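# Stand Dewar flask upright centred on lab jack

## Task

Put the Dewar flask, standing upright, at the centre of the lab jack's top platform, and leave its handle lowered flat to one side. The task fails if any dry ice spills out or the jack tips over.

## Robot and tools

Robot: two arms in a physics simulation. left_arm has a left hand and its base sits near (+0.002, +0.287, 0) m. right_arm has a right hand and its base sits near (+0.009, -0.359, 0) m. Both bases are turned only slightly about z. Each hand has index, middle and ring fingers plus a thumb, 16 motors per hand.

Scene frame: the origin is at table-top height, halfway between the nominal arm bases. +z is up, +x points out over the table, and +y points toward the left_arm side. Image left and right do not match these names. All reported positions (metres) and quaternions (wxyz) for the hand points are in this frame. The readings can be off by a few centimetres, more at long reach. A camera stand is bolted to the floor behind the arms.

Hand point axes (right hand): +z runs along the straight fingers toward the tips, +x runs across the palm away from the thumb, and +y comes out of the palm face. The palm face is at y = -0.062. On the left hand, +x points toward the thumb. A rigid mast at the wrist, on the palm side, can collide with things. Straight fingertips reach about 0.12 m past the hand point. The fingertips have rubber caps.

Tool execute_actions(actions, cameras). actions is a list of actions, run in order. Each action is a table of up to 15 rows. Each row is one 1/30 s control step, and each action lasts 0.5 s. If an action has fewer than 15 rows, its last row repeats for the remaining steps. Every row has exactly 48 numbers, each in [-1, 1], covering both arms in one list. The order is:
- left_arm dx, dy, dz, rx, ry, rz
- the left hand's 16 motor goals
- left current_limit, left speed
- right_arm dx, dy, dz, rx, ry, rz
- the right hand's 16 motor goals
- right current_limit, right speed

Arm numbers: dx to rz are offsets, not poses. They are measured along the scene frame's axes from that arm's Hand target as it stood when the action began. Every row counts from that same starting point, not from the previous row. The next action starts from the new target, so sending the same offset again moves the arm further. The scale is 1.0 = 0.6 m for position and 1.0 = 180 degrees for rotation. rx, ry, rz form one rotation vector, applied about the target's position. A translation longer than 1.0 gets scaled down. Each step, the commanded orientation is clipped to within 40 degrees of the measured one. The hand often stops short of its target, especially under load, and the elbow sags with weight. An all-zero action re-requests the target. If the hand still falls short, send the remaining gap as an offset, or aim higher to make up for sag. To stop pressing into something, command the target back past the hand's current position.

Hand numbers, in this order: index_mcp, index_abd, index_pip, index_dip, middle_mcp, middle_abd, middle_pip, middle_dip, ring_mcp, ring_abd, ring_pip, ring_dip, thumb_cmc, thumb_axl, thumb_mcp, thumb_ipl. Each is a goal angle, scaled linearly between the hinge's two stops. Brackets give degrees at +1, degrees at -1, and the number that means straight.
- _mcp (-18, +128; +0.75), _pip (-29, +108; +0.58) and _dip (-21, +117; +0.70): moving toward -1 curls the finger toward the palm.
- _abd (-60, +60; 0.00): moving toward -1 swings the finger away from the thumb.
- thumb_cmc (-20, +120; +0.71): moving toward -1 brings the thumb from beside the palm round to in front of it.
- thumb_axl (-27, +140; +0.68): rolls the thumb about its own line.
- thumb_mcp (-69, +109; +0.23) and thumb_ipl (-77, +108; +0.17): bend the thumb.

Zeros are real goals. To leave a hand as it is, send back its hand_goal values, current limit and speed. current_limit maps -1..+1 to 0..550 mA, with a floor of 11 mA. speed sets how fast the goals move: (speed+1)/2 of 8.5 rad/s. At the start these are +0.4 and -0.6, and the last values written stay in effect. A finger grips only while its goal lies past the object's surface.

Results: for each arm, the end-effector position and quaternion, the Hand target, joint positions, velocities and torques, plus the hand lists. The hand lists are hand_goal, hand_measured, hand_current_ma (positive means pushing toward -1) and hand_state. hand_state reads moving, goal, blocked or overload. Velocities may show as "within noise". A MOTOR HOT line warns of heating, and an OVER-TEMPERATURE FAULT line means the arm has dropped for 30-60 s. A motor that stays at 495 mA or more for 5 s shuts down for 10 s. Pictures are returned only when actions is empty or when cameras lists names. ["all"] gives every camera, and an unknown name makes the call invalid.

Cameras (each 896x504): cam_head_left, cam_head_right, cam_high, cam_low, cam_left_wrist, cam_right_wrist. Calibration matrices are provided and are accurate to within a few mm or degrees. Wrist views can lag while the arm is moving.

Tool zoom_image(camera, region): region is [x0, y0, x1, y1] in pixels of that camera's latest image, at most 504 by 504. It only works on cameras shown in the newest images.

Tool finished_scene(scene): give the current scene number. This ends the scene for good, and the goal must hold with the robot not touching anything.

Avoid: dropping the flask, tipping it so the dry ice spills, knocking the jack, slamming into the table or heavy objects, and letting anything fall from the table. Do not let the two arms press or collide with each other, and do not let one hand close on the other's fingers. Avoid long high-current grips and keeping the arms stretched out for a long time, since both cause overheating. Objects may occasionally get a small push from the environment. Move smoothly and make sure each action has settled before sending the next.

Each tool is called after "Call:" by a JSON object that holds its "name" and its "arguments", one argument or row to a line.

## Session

Scene 1 solved. Now scene 2.

Call:
{"name": "execute_actions", "arguments": {
  "actions": []
}}

Scene clock: 0.00 s.
left_arm: end_effector_position=(+0.4897, +0.8253, +0.2959) hand_goal=(+0.754, +0.000, +0.576, +0.696, +0.754, +0.000, +0.576, +0.696, +0.754, +0.000, +0.576, +0.696, +0.714, +0.678, +0.226, +0.168) hand_measured=(+0.754, +0.000, +0.576, +0.696, +0.754, +0.000, +0.576, +0.696, +0.754, +0.000, +0.576, +0.696, +0.714, +0.678, +0.226, +0.168) hand_current_ma=(+0, +0, +0, +0, +0, +0, +0, +0, +0, +0, +0, +0, +0, +0, +0, +0) hand_state=(goal, goal, goal, goal, goal, goal, goal, goal, goal, goal, goal, goal, goal, goal, goal, goal) hand_current_limit=0.40 hand_speed=-0.60 end_effector_quat_wxyz=(+0.265, -0.317, +0.910, +0.029) | right_arm: end_effector_position=(+0.3471, +0.1383, +0.3727) hand_goal=(+0.754, +0.000, +0.576, +0.696, +0.754, +0.000, +0.576, +0.696, +0.754, +0.000, +0.576, +0.696, +0.714, +0.678, +0.226, +0.168) hand_measured=(+0.754, +0.000, +0.576, +0.696, +0.754, +0.000, +0.576, +0.696, +0.754, +0.000, +0.576, +0.696, +0.714, +0.678, +0.226, +0.168) hand_current_ma=(+0, +0, +0, +0, +0, +0, +0, +0, +0, +0, +0, +0, +0, +0, +0, +0) hand_state=(goal, goal, goal, goal, goal, goal, goal, goal, goal, goal, goal, goal, goal, goal, goal, goal) hand_current_limit=0.40 hand_speed=-0.60 end_effector_quat_wxyz=(-0.321, +0.751, +0.511, +0.268)
Joint positions: left_arm=[0.777 1.994 2.212 -1.269 0.158 -1.528] | right_arm=[1.001 1.451 1.599 -0.91 -0.346 1.536]
Joint velocities: within noise
Joint torques (N m): no reading
Heat: left arm: hottest elbow 37 °C; right arm: hottest elbow 37 °C.
Hand target: left_arm +0.4953, +0.8301, +0.3065; +0.279, -0.313, +0.907, +0.034 | right_arm +0.3499, +0.1439, +0.3883; -0.329, +0.743, +0.511, +0.281
camera_calibration:
cam_left_wrist: T_world_to_cam=[[0.897144, -0.0469305, 0.439238, -0.559455], [-0.293024, -0.807306, 0.512245, 0.605238], [0.330559, -0.588264, -0.738021, 0.665972], [0, 0, 0, 1]] pos_world=[0.459118, 0.854124, 0.427206]
cam_right_wrist: T_world_to_cam=[[0.371444, -0.619877, -0.691218, 0.243165], [-0.682536, -0.687009, 0.249324, 0.193033], [-0.629423, 0.379171, -0.678274, 0.542155], [0, 0, 0, 1]] pos_world=[0.382675, 0.0777788, 0.487682]

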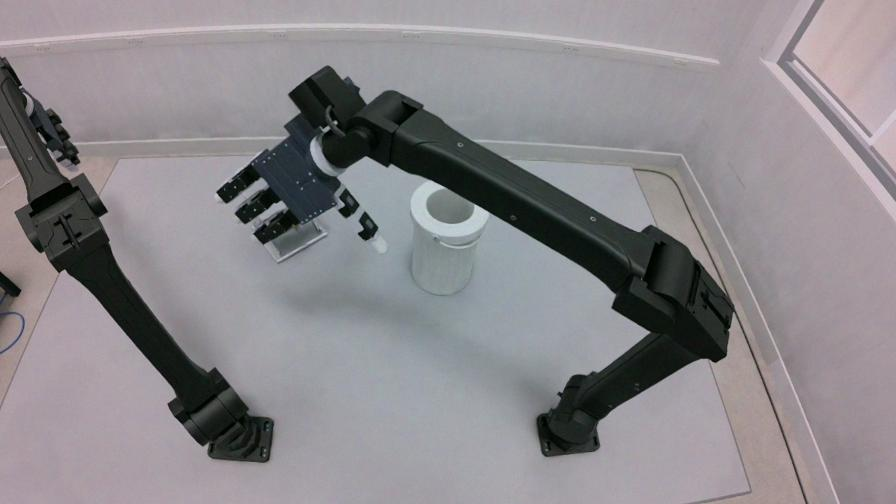

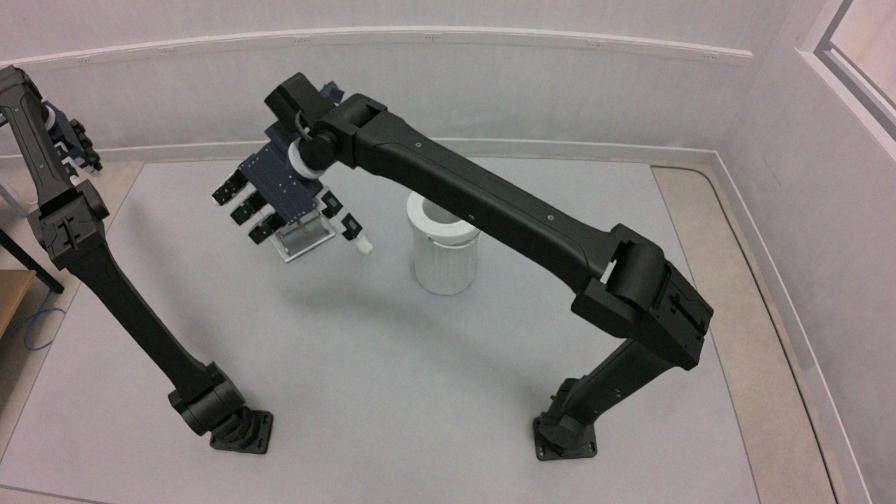

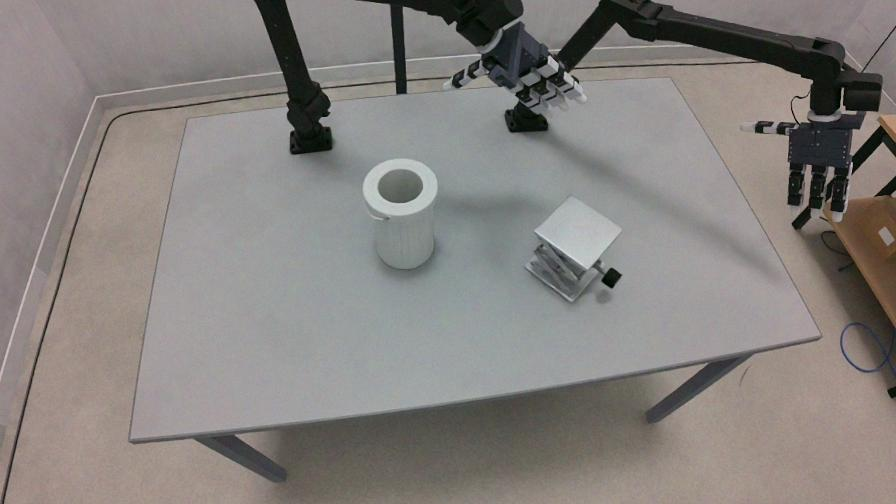

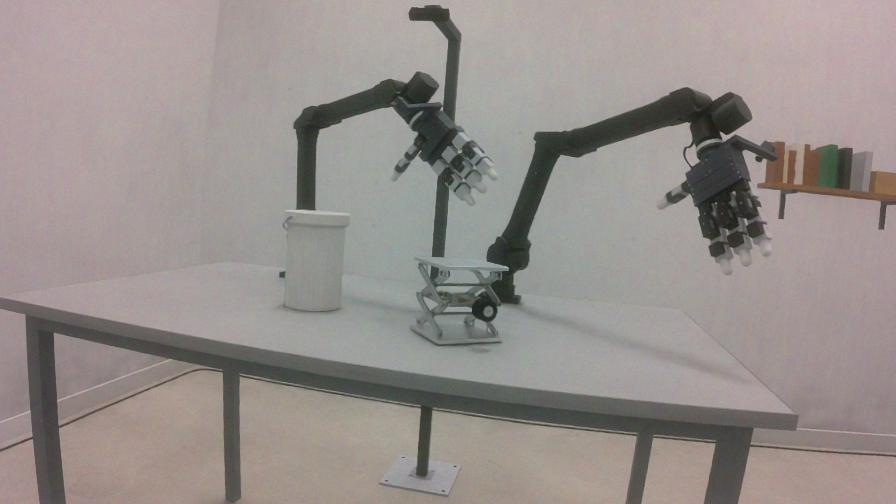

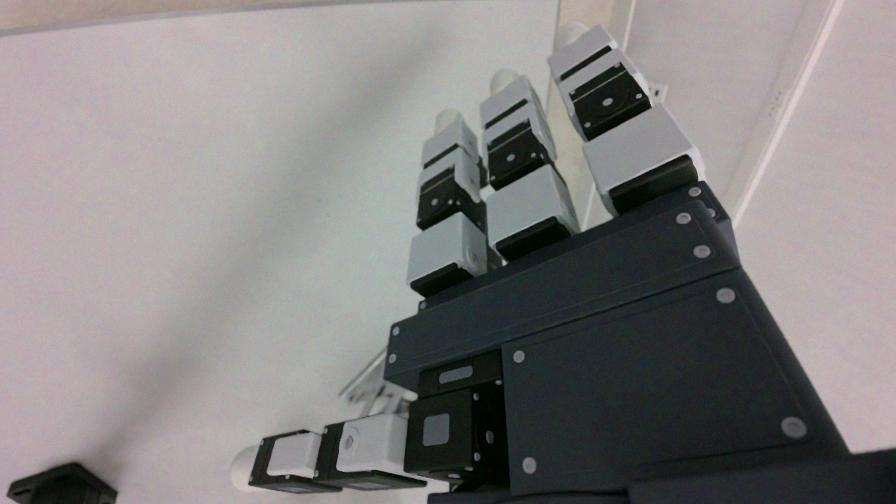

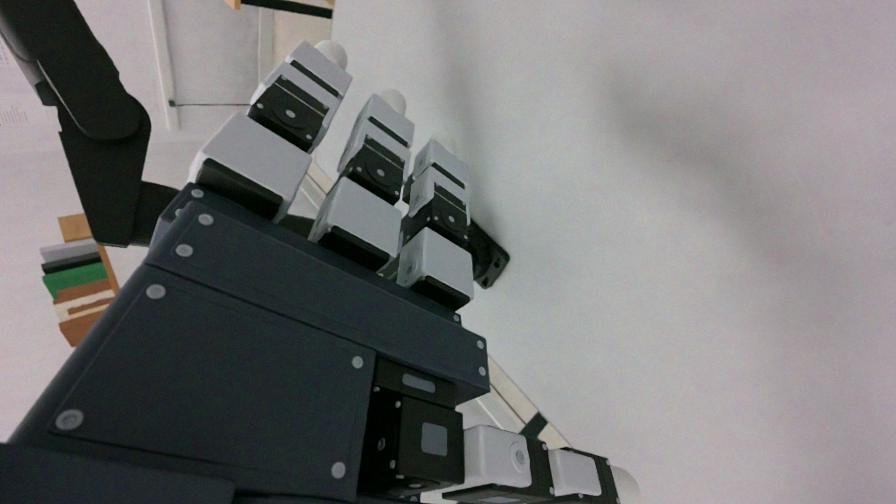

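Call:
{"name": "zoom_image", "arguments": {
  "camera": "cam_head_left",
  "region": [380, 160, 520, 310]
}}

Call:
{"name": "zoom_image", "arguments": {
  "camera": "cam_head_right",
  "region": [380, 160, 520, 310]
}}

Call:
{"name": "zoom_image", "arguments": {
  "camera": "cam_high",
  "region": [340, 140, 480, 290]
}}

Call:
{"name": "zoom_image", "arguments": {
  "camera": "cam_low",
  "region": [260, 190, 380, 330]
}}

Call:
{"name": "zoom_image", "arguments": {
  "camera": "cam_high",
  "region": [500, 180, 640, 310]
}}

Call:
{"name": "zoom_image", "arguments": {
  "camera": "cam_low",
  "region": [390, 230, 530, 360]
}}

Scaled by 3.360.

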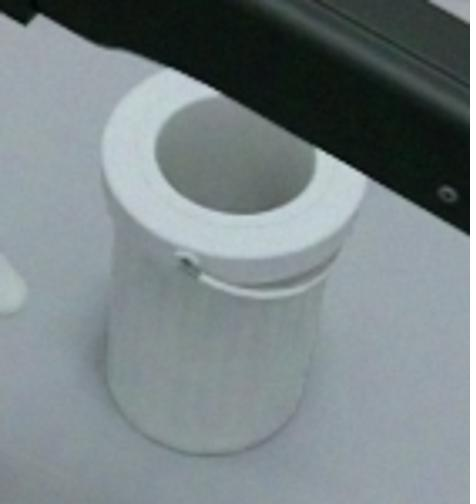

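Scaled by 3.360.

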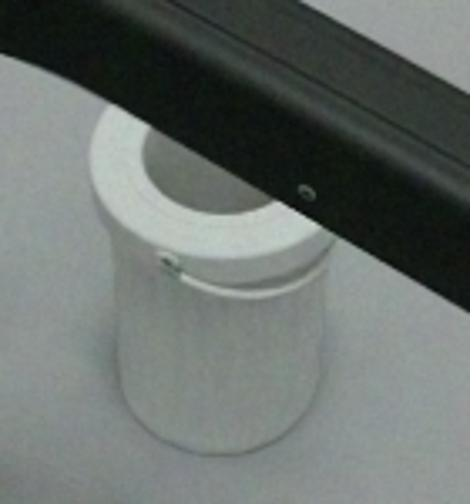

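Scaled by 3.360.

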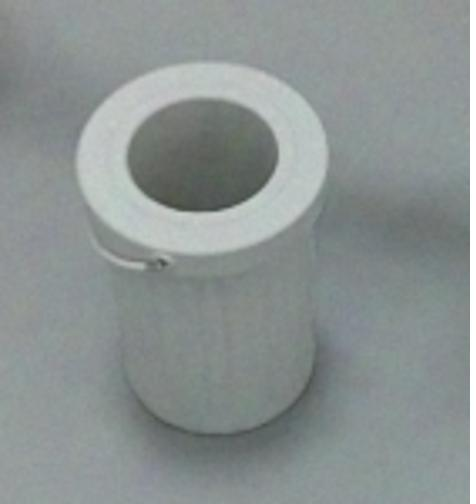

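Scaled by 3.600.

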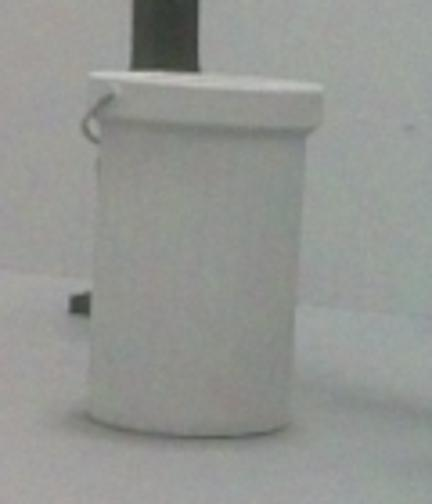

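Scaled by 3.600.

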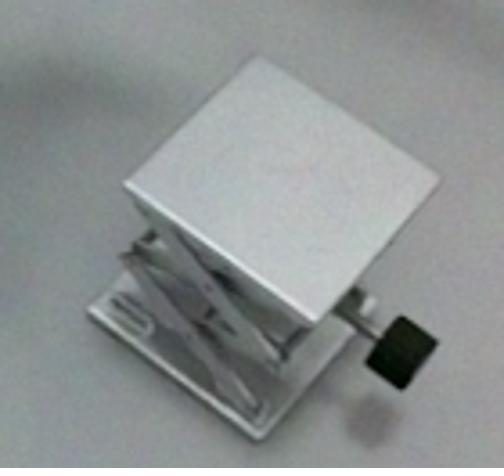

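Scaled by 3.600.

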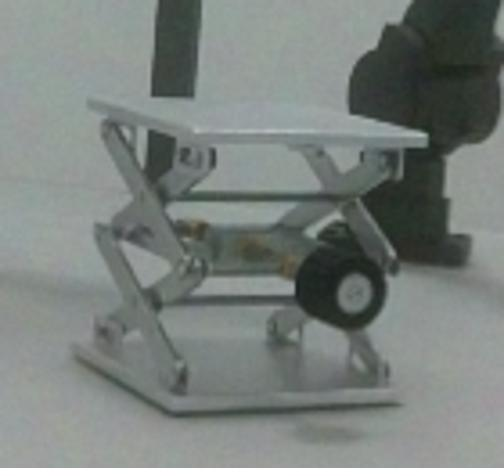

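Call:
{"name": "execute_actions", "arguments": {
  "actions": [
    [[0,0,0,0,0,0,0.754,0,0.576,0.696,0.754,0,0.576,0.696,0.754,0,0.576,0.696,0.714,0.678,0.226,0.168,0.4,-0.6,0,0,0.09,0,0,0,0.754,0,0.576,0.696,0.754,0,0.576,0.696,0.754,0,0.576,0.696,0.714,0.678,0.226,0.168,0.4,-0.6]],
    [[0,0,0,0,0,0,0.754,0,0.576,0.696,0.754,0,0.576,0.696,0.754,0,0.576,0.696,0.714,0.678,0.226,0.168,0.4,-0.6,0,0,0.09,0,0,0,0.754,0,0.576,0.696,0.754,0,0.576,0.696,0.754,0,0.576,0.696,0.714,0.678,0.226,0.168,0.4,-0.6]],
    [[0,0,0,0,0,0,0.754,0,0.576,0.696,0.754,0,0.576,0.696,0.754,0,0.576,0.696,0.714,0.678,0.226,0.168,0.4,-0.6,-0.02,-0.05,0.09,0,0,0,0.754,0,0.576,0.696,0.754,0,0.576,0.696,0.754,0,0.576,0.696,0.714,0.678,0.226,0.168,0.4,-0.6]],
    [[0,0,0,0,0,0,0.754,0,0.576,0.696,0.754,0,0.576,0.696,0.754,0,0.576,0.696,0.714,0.678,0.226,0.168,0.4,-0.6,-0.02,-0.09,0.03,0,0,0,0.754,0,0.576,0.696,0.754,0,0.576,0.696,0.754,0,0.576,0.696,0.714,0.678,0.226,0.168,0.4,-0.6]],
    [[0,0,0,0,0,0,0.754,0,0.576,0.696,0.754,0,0.576,0.696,0.754,0,0.576,0.696,0.714,0.678,0.226,0.168,0.4,-0.6,-0.01,-0.09,0,0,0,0,0.754,0,0.576,0.696,0.754,0,0.576,0.696,0.754,0,0.576,0.696,0.714,0.678,0.226,0.168,0.4,-0.6]],
    [[0,0,0,0,0,0,0.754,0,0.576,0.696,0.754,0,0.576,0.696,0.754,0,0.576,0.696,0.714,0.678,0.226,0.168,0.4,-0.6,-0.01,-0.09,0,0,0,0,0.754,0,0.576,0.696,0.754,0,0.576,0.696,0.754,0,0.576,0.696,0.714,0.678,0.226,0.168,0.4,-0.6]]
  ],
  "cameras": ["cam_head_left","cam_high","cam_low"]
}}

Scene clock: 105.53 s.
left_arm: end_effector_position=(+0.4897, +0.8253, +0.2959) hand_goal=(+0.754, +0.000, +0.576, +0.696, +0.754, +0.000, +0.576, +0.696, +0.754, +0.000, +0.576, +0.696, +0.714, +0.678, +0.226, +0.168) hand_measured=(+0.754, +0.000, +0.576, +0.696, +0.754, +0.000, +0.576, +0.696, +0.754, +0.000, +0.576, +0.696, +0.714, +0.678, +0.224, +0.168) hand_current_ma=(-2, +0, +1, +0, -2, +0, +1, +0, -2, +0, +1, +0, +0, -1, -4, -1) hand_state=(goal, goal, goal, goal, goal, goal, goal, goal, goal, goal, goal, goal, goal, goal, goal, goal) hand_current_limit=0.40 hand_speed=-0.60 end_effector_quat_wxyz=(+0.265, -0.317, +0.910, +0.029) | right_arm: end_effector_position=(+0.3143, -0.0492, +0.5662) hand_goal=(+0.754, +0.000, +0.576, +0.696, +0.754, +0.000, +0.576, +0.696, +0.754, +0.000, +0.576, +0.696, +0.714, +0.678, +0.226, +0.168) hand_measured=(+0.752, +0.002, +0.576, +0.696, +0.752, +0.002, +0.576, +0.696, +0.750, +0.002, +0.576, +0.696, +0.712, +0.678, +0.224, +0.168) hand_current_ma=(+0, +0, +0, +0, -1, +0, +0, +0, -1, +0, +0, +0, +0, +0, -1, +0) hand_state=(goal, goal, goal, goal, goal, goal, goal, goal, goal, goal, goal, goal, goal, goal, goal, goal) hand_current_limit=0.40 hand_speed=-0.60 end_effector_quat_wxyz=(-0.328, +0.747, +0.506, +0.281)
Joint positions: left_arm=[0.777 1.994 2.212 -1.269 0.158 -1.528] | right_arm=[0.763 1.245 1.965 -1.525 -0.515 1.364]
Joint torques (N m): left_arm=[-1.2 -22.65 12.01 1.29 -0.03 0.03] | right_arm=[-1.9 -8.94 8.95 1.1 -0.53 -0.14]
Heat: left arm: hottest elbow 45 °C; right arm: hottest elbow 43 °C.
Hand target: left_arm +0.4953, +0.8301, +0.3065; +0.279, -0.313, +0.907, +0.034 | right_arm +0.3139, -0.0481, +0.5683; -0.329, +0.743, +0.511, +0.281
Off the commanded pose: left_arm 0.013 m, 2 deg | right_arm 0.002 m, 1 deg.
Images, in order (width x height): cam_head_left 896x504, cam_high 896x504, cam_low 896x504.

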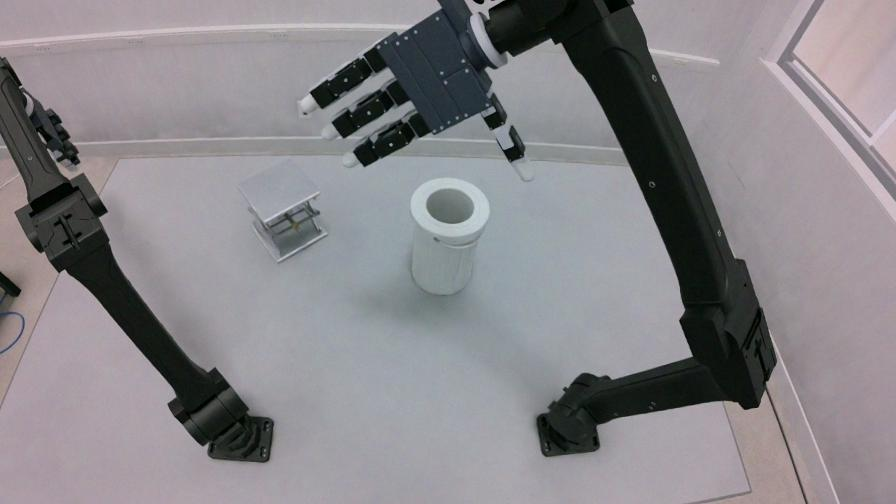

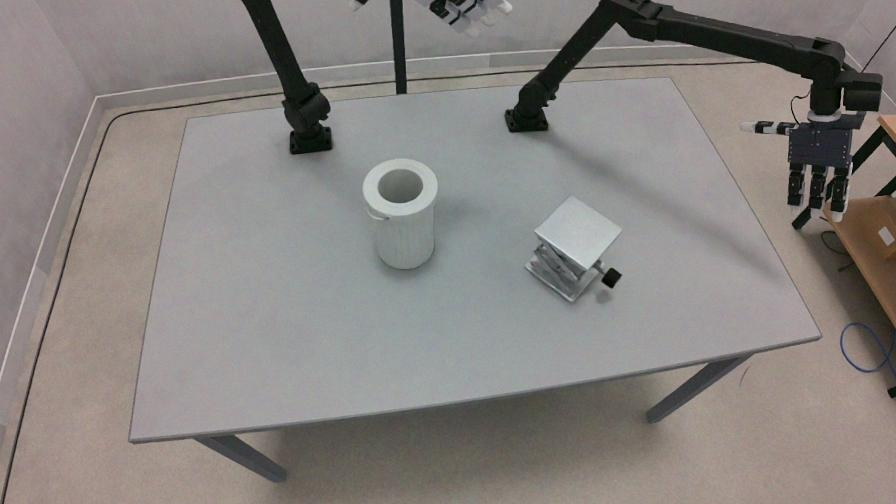

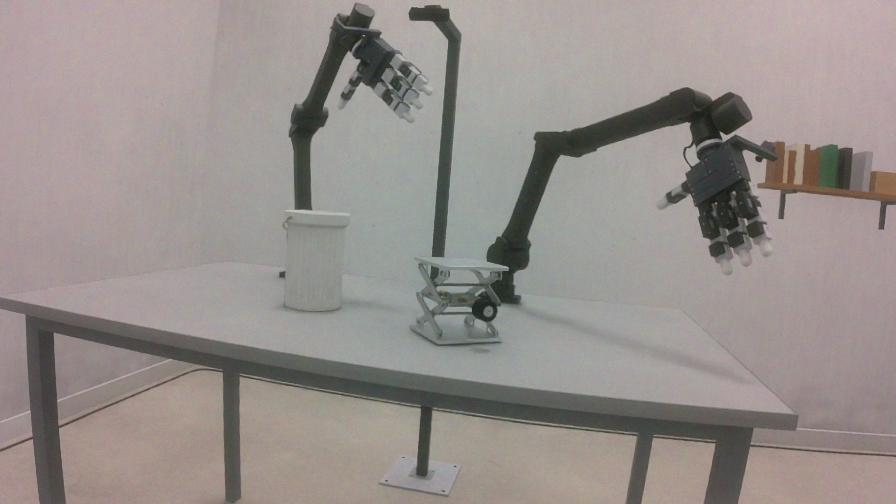

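Call:
{"name": "zoom_image", "arguments": {
  "camera": "cam_head_left",
  "region": [225, 150, 345, 270]
}}

Call:
{"name": "zoom_image", "arguments": {
  "camera": "cam_head_left",
  "region": [380, 165, 520, 305]
}}

Scaled by 4.200.

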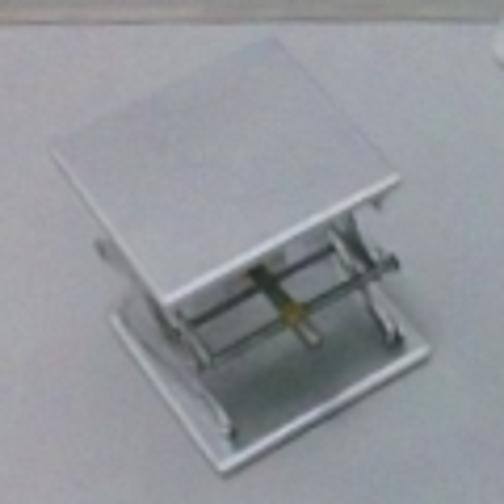

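Scaled by 3.600.

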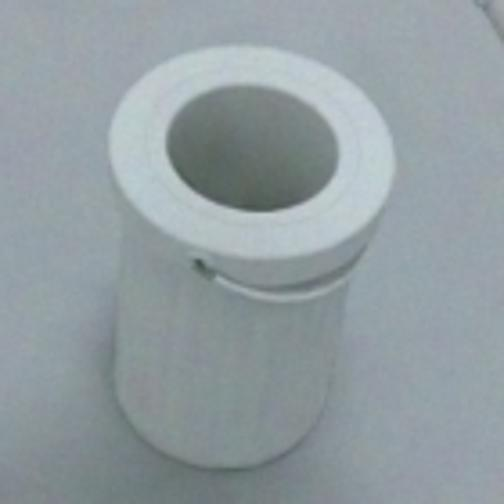

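Call:
{"name": "execute_actions", "arguments": {
  "actions": [
    [[-0.08,-0.06,0.02,0,0,0,0.754,0,0.576,0.696,0.754,0,0.576,0.696,0.754,0,0.576,0.696,0.714,0.678,0.226,0.168,0.4,-0.6,0.0,-0.09,0,-0.034,-0.1,0.075,0.754,0,0.576,0.696,0.754,0,0.576,0.696,0.754,0,0.576,0.696,0.714,0.678,0.226,0.168,0.4,-0.6]],
    [[-0.08,-0.06,0.02,0,0,0,0.754,0,0.576,0.696,0.754,0,0.576,0.696,0.754,0,0.576,0.696,0.714,0.678,0.226,0.168,0.4,-0.6,0.01,-0.09,0,-0.034,-0.1,0.075,0.754,0,0.576,0.696,0.754,0,0.576,0.696,0.754,0,0.576,0.696,0.714,0.678,0.226,0.168,0.4,-0.6]],
    [[-0.08,-0.06,0.02,0,0,0,0.754,0,0.576,0.696,0.754,0,0.576,0.696,0.754,0,0.576,0.696,0.714,0.678,0.226,0.168,0.4,-0.6,0.01,-0.09,-0.03,-0.034,-0.1,0.075,0.754,0,0.576,0.696,0.754,0,0.576,0.696,0.754,0,0.576,0.696,0.714,0.678,0.226,0.168,0.4,-0.6]],
    [[-0.08,-0.06,0,0,0,0,0.754,0,0.576,0.696,0.754,0,0.576,0.696,0.754,0,0.576,0.696,0.714,0.678,0.226,0.168,0.4,-0.6,0.01,-0.09,-0.06,-0.034,-0.1,0.075,0.754,0,0.576,0.696,0.754,0,0.576,0.696,0.754,0,0.576,0.696,0.714,0.678,0.226,0.168,0.4,-0.6]],
    [[-0.08,-0.04,0,0,0,0,0.754,0,0.576,0.696,0.754,0,0.576,0.696,0.754,0,0.576,0.696,0.714,0.678,0.226,0.168,0.4,-0.6,0.01,-0.07,-0.06,0,0,0,0.754,0,0.576,0.696,0.754,0,0.576,0.696,0.754,0,0.576,0.696,0.714,0.678,0.226,0.168,0.4,-0.6]]
  ],
  "cameras": ["cam_head_left","cam_high","cam_low","cam_right_wrist"]
}}

Scene clock: 141.23 s.
left_arm: end_effector_position=(+0.2515, +0.6589, +0.3436) hand_goal=(+0.754, +0.000, +0.576, +0.696, +0.754, +0.000, +0.576, +0.696, +0.754, +0.000, +0.576, +0.696, +0.714, +0.678, +0.226, +0.168) hand_measured=(+0.752, +0.002, +0.576, +0.696, +0.752, +0.002, +0.576, +0.696, +0.752, +0.002, +0.576, +0.696, +0.714, +0.678, +0.222, +0.168) hand_current_ma=(-5, +2, +1, +0, -6, +2, +1, +0, -5, +2, +1, +0, -2, -1, -14, -2) hand_state=(goal, goal, goal, goal, goal, goal, goal, goal, goal, goal, goal, goal, goal, goal, goal, goal) hand_current_limit=0.40 hand_speed=-0.60 end_effector_quat_wxyz=(+0.279, -0.320, +0.905, +0.035) | right_arm: end_effector_position=(+0.3406, -0.3081, +0.4738) hand_goal=(+0.754, +0.000, +0.576, +0.696, +0.754, +0.000, +0.576, +0.696, +0.754, +0.000, +0.576, +0.696, +0.714, +0.678, +0.226, +0.168) hand_measured=(+0.760, +0.000, +0.576, +0.696, +0.760, +0.000, +0.576, +0.696, +0.760, +0.000, +0.576, +0.696, +0.720, +0.678, +0.222, +0.168) hand_current_ma=(+2, +0, +0, +0, +2, +0, +0, +0, +2, +0, +0, +0, +2, +0, -1, +0) hand_state=(goal, goal, goal, goal, goal, goal, goal, goal, goal, goal, goal, goal, goal, goal, goal, goal) hand_current_limit=0.40 hand_speed=-0.60 end_effector_quat_wxyz=(+0.134, +0.228, +0.887, +0.378)
Joint positions: left_arm=[0.893 1.195 1.373 -1.217 0.215 -1.436] | right_arm=[-0.426 0.957 1.279 -1.704 -0.809 -1.402]
Joint torques (N m): left_arm=[-0.85 -7.36 10.37 1.02 0.15 0.15] | right_arm=[-1.38 -5.25 9.73 0.28 -0.85 -0.15]
Heat: left arm: hottest elbow 45 °C; right arm: hottest elbow 41 °C.
Hand target: left_arm +0.2553, +0.6621, +0.3425; +0.279, -0.313, +0.907, +0.034 | right_arm +0.3379, -0.3061, +0.4783; +0.085, +0.200, +0.902, +0.374
Off the commanded pose: left_arm 0.005 m, 1 deg | right_arm 0.006 m, 7 deg.
joint sent to its limit (right arm) — joint 4 (wrist pitch), lower limit. The joint targets are off in position and orientation.
camera_calibration:
cam_right_wrist: T_world_to_cam=[[0.848392, 0.0277561, 0.528641, -0.502131], [-0.0645816, -0.985738, 0.1554, -0.401386], [0.525415, -0.165981, -0.8345, 0.28864], [0, 0, 0, 1]] pos_world=[0.248426, -0.333816, 0.568693]
Images, in order (width x height): cam_head_left 896x504, cam_high 896x504, cam_low 896x504, cam_right_wrist 896x504.

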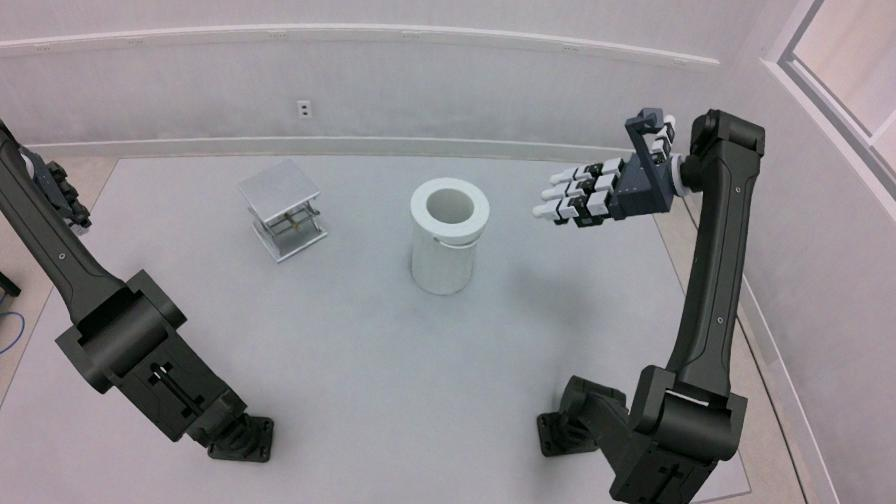

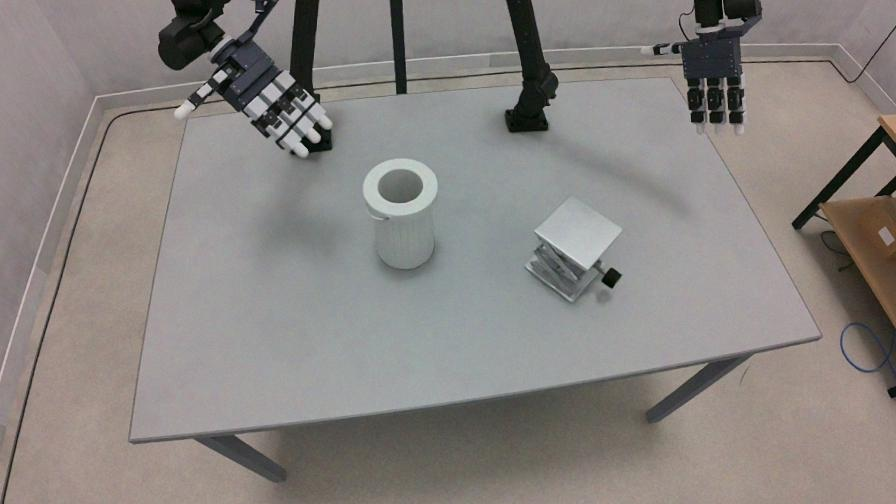

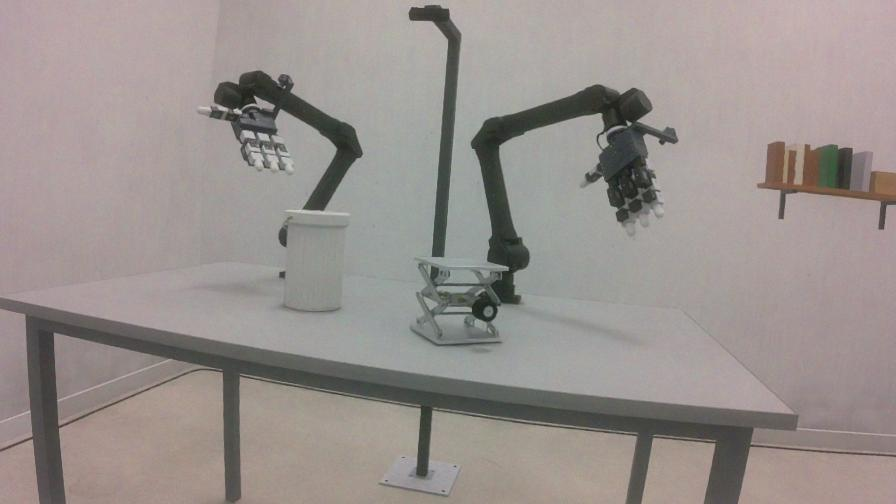

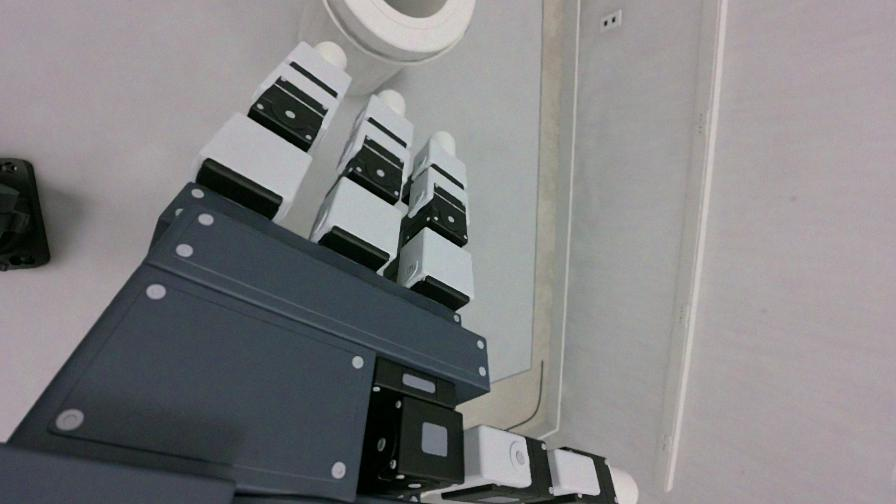

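Call:
{"name": "execute_actions", "arguments": {
  "actions": [
    [[-0.06,0,-0.03,0,0,0,0.754,0,0.576,0.696,0.754,0,0.576,0.696,0.754,0,0.576,0.696,0.714,0.678,0.226,0.168,0.4,-0.6,-0.014,0.018,-0.08,0,0,-0.0444,0.699,0,0.576,0.696,0.699,0,0.576,0.696,0.2,0,-0.3,0,0.714,0.678,0.226,0.168,0.4,-0.6]],
    [[-0.06,0,-0.03,0,0,0,0.754,0,0.576,0.696,0.754,0,0.576,0.696,0.754,0,0.576,0.696,0.714,0.678,0.226,0.168,0.4,-0.6,-0.014,0.018,-0.08,0,0,0,0.699,0,0.576,0.696,0.699,0,0.576,0.696,-0.25,0,-0.7,-0.4,0.714,0.678,0.226,0.168,0.4,-0.6]]
  ],
  "cameras": ["cam_head_left","cam_head_right","cam_high","cam_low","cam_right_wrist"]
}}

Scene clock: 166.00 s.
left_arm: end_effector_position=(+0.1806, +0.6623, +0.3029) hand_goal=(+0.754, +0.000, +0.576, +0.696, +0.754, +0.000, +0.576, +0.696, +0.754, +0.000, +0.576, +0.696, +0.714, +0.678, +0.226, +0.168) hand_measured=(+0.752, +0.002, +0.576, +0.696, +0.752, +0.002, +0.576, +0.696, +0.752, +0.002, +0.576, +0.696, +0.714, +0.678, +0.222, +0.168) hand_current_ma=(-5, +2, +1, +0, -6, +2, +1, +0, -5, +2, +1, +0, -1, -1, -13, -2) hand_state=(goal, goal, goal, goal, goal, goal, goal, goal, goal, goal, goal, goal, goal, goal, goal, goal) hand_current_limit=0.40 hand_speed=-0.60 end_effector_quat_wxyz=(+0.273, -0.323, +0.906, +0.032) | right_arm: end_effector_position=(+0.3215, -0.2872, +0.3717) hand_goal=(+0.700, +0.000, +0.576, +0.696, +0.700, +0.000, +0.576, +0.696, -0.250, +0.000, -0.700, -0.400, +0.714, +0.678, +0.226, +0.168) hand_measured=(+0.708, +0.000, +0.576, +0.696, +0.708, +0.000, +0.576, +0.696, -0.236, +0.000, -0.698, -0.398, +0.720, +0.678, +0.224, +0.168) hand_current_ma=(+3, +0, +0, +0, +4, +0, +0, +0, +10, +0, +0, +0, +2, +0, -1, +0) hand_state=(goal, goal, goal, goal, goal, goal, goal, goal, goal, goal, goal, goal, goal, goal, goal, goal) hand_current_limit=0.40 hand_speed=-0.60 end_effector_quat_wxyz=(+0.094, +0.271, +0.885, +0.367)
Joint positions: left_arm=[1.068 1.098 1.201 -1.195 0.297 -1.281] | right_arm=[-0.349 0.825 0.968 -1.514 -0.755 -1.236]
Joint torques (N m): left_arm=[-1.2 -6.95 9.96 0.99 0.27 0.15] | right_arm=[-0.15 -4.6 10.43 1.05 -0.76 -0.01]
Heat: left arm: hottest elbow 44 °C; right arm: hottest elbow 41 °C.
Hand target: left_arm +0.1833, +0.6621, +0.3065; +0.279, -0.313, +0.907, +0.034 | right_arm +0.3211, -0.2845, +0.3823; +0.111, +0.262, +0.886, +0.367
Off the commanded pose: left_arm 0.005 m, 1 deg | right_arm 0.011 m, 2 deg.
camera_calibration:
cam_right_wrist: T_world_to_cam=[[0.901287, -0.0207074, 0.432728, -0.427847], [-0.0960398, -0.983554, 0.152966, -0.354441], [0.422444, -0.179425, -0.888452, 0.266287], [0, 0, 0, 1]] pos_world=[0.239081, -0.309693, 0.475942]
Images, in order (width x height): cam_head_left 896x504, cam_head_right 896x504, cam_high 896x504, cam_low 896x504, cam_right_wrist 896x504.

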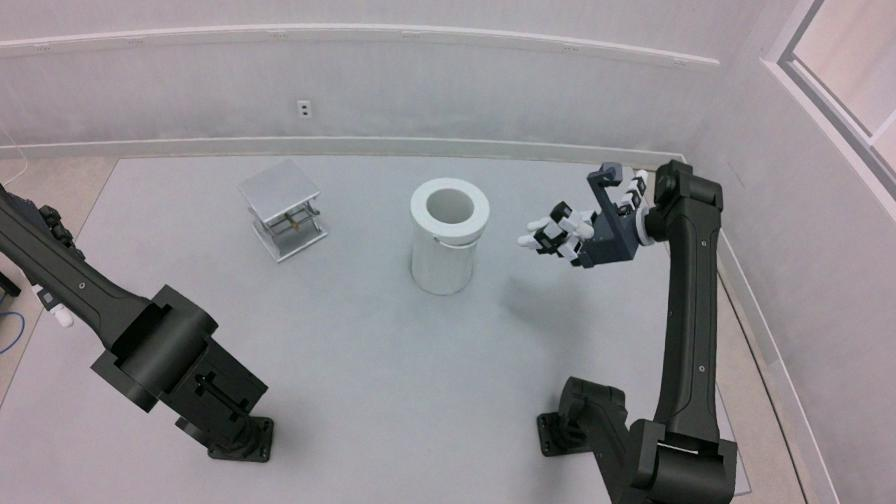

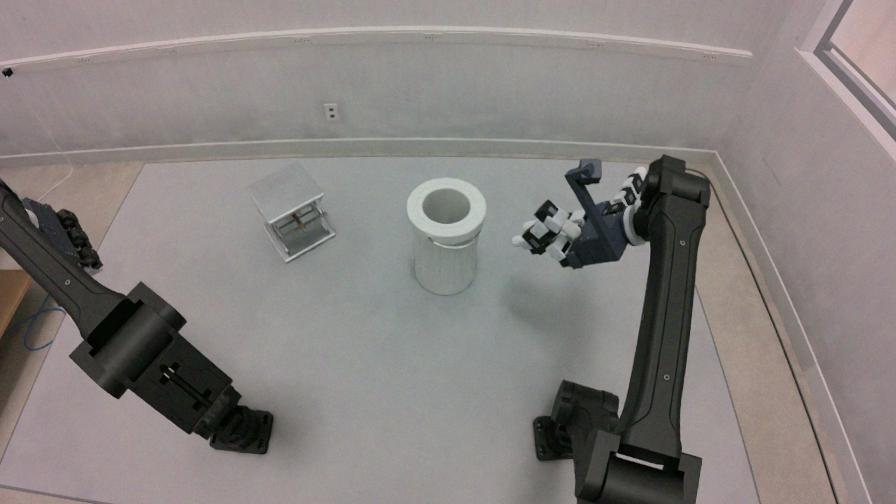

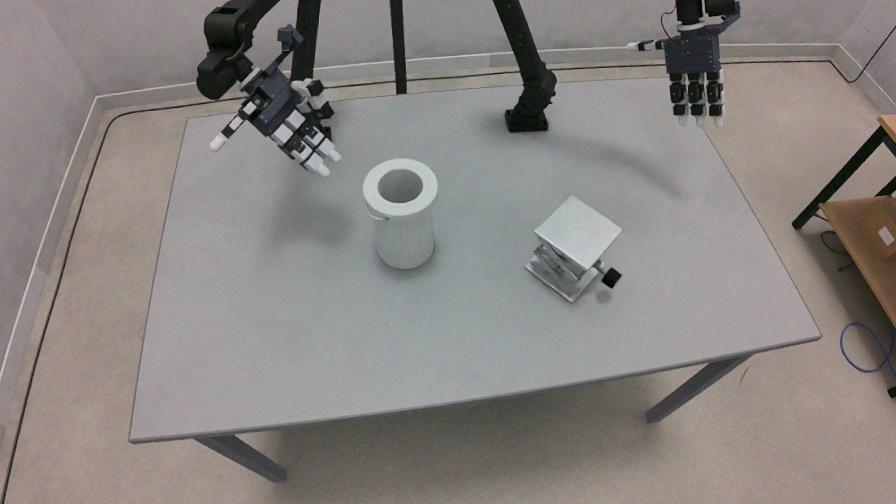

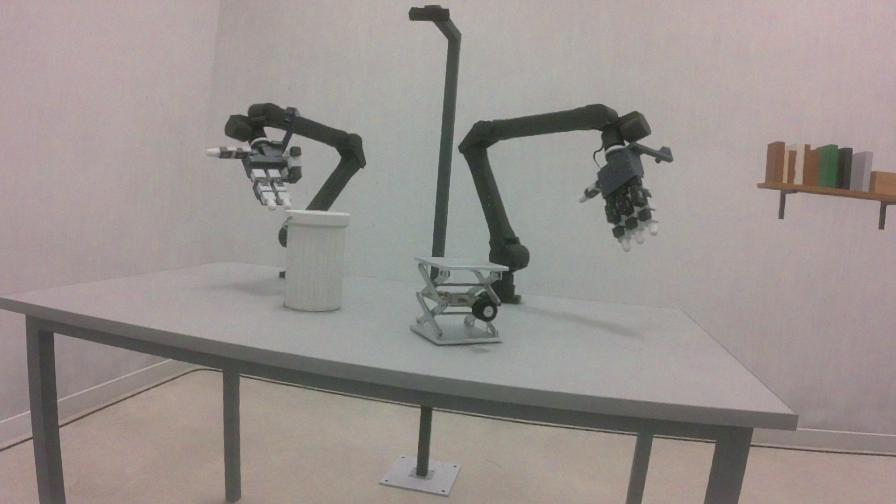

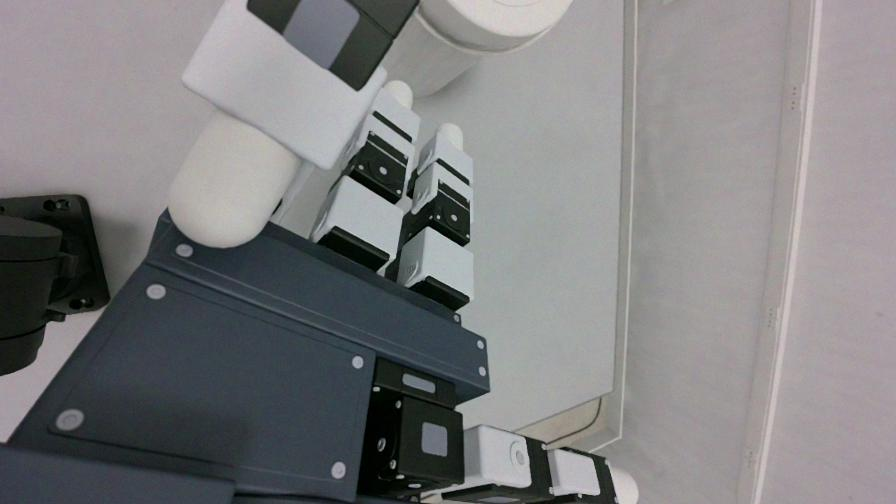

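Call:
{"name": "zoom_image", "arguments": {
  "camera": "cam_head_left",
  "region": [400, 160, 640, 300]
}}

Call:
{"name": "zoom_image", "arguments": {
  "camera": "cam_head_right",
  "region": [400, 160, 640, 300]
}}

Call:
{"name": "zoom_image", "arguments": {
  "camera": "cam_high",
  "region": [240, 80, 460, 290]
}}

Call:
{"name": "zoom_image", "arguments": {
  "camera": "cam_low",
  "region": [220, 110, 380, 330]
}}

Scaled by 2.100.

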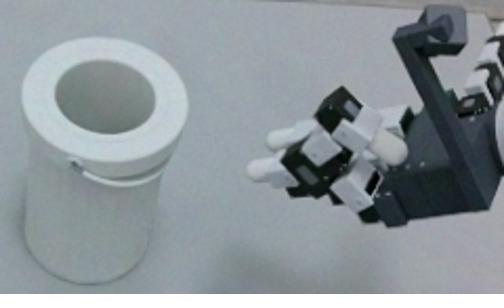

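Scaled by 2.100.

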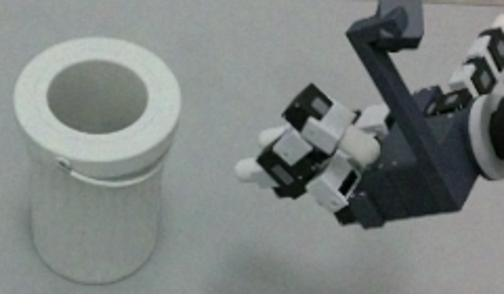

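Scaled by 2.291.

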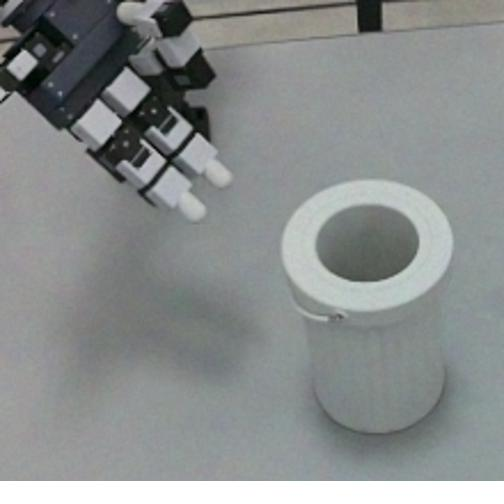

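Scaled by 2.291.

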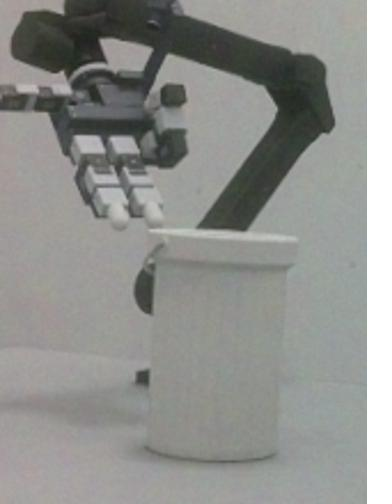

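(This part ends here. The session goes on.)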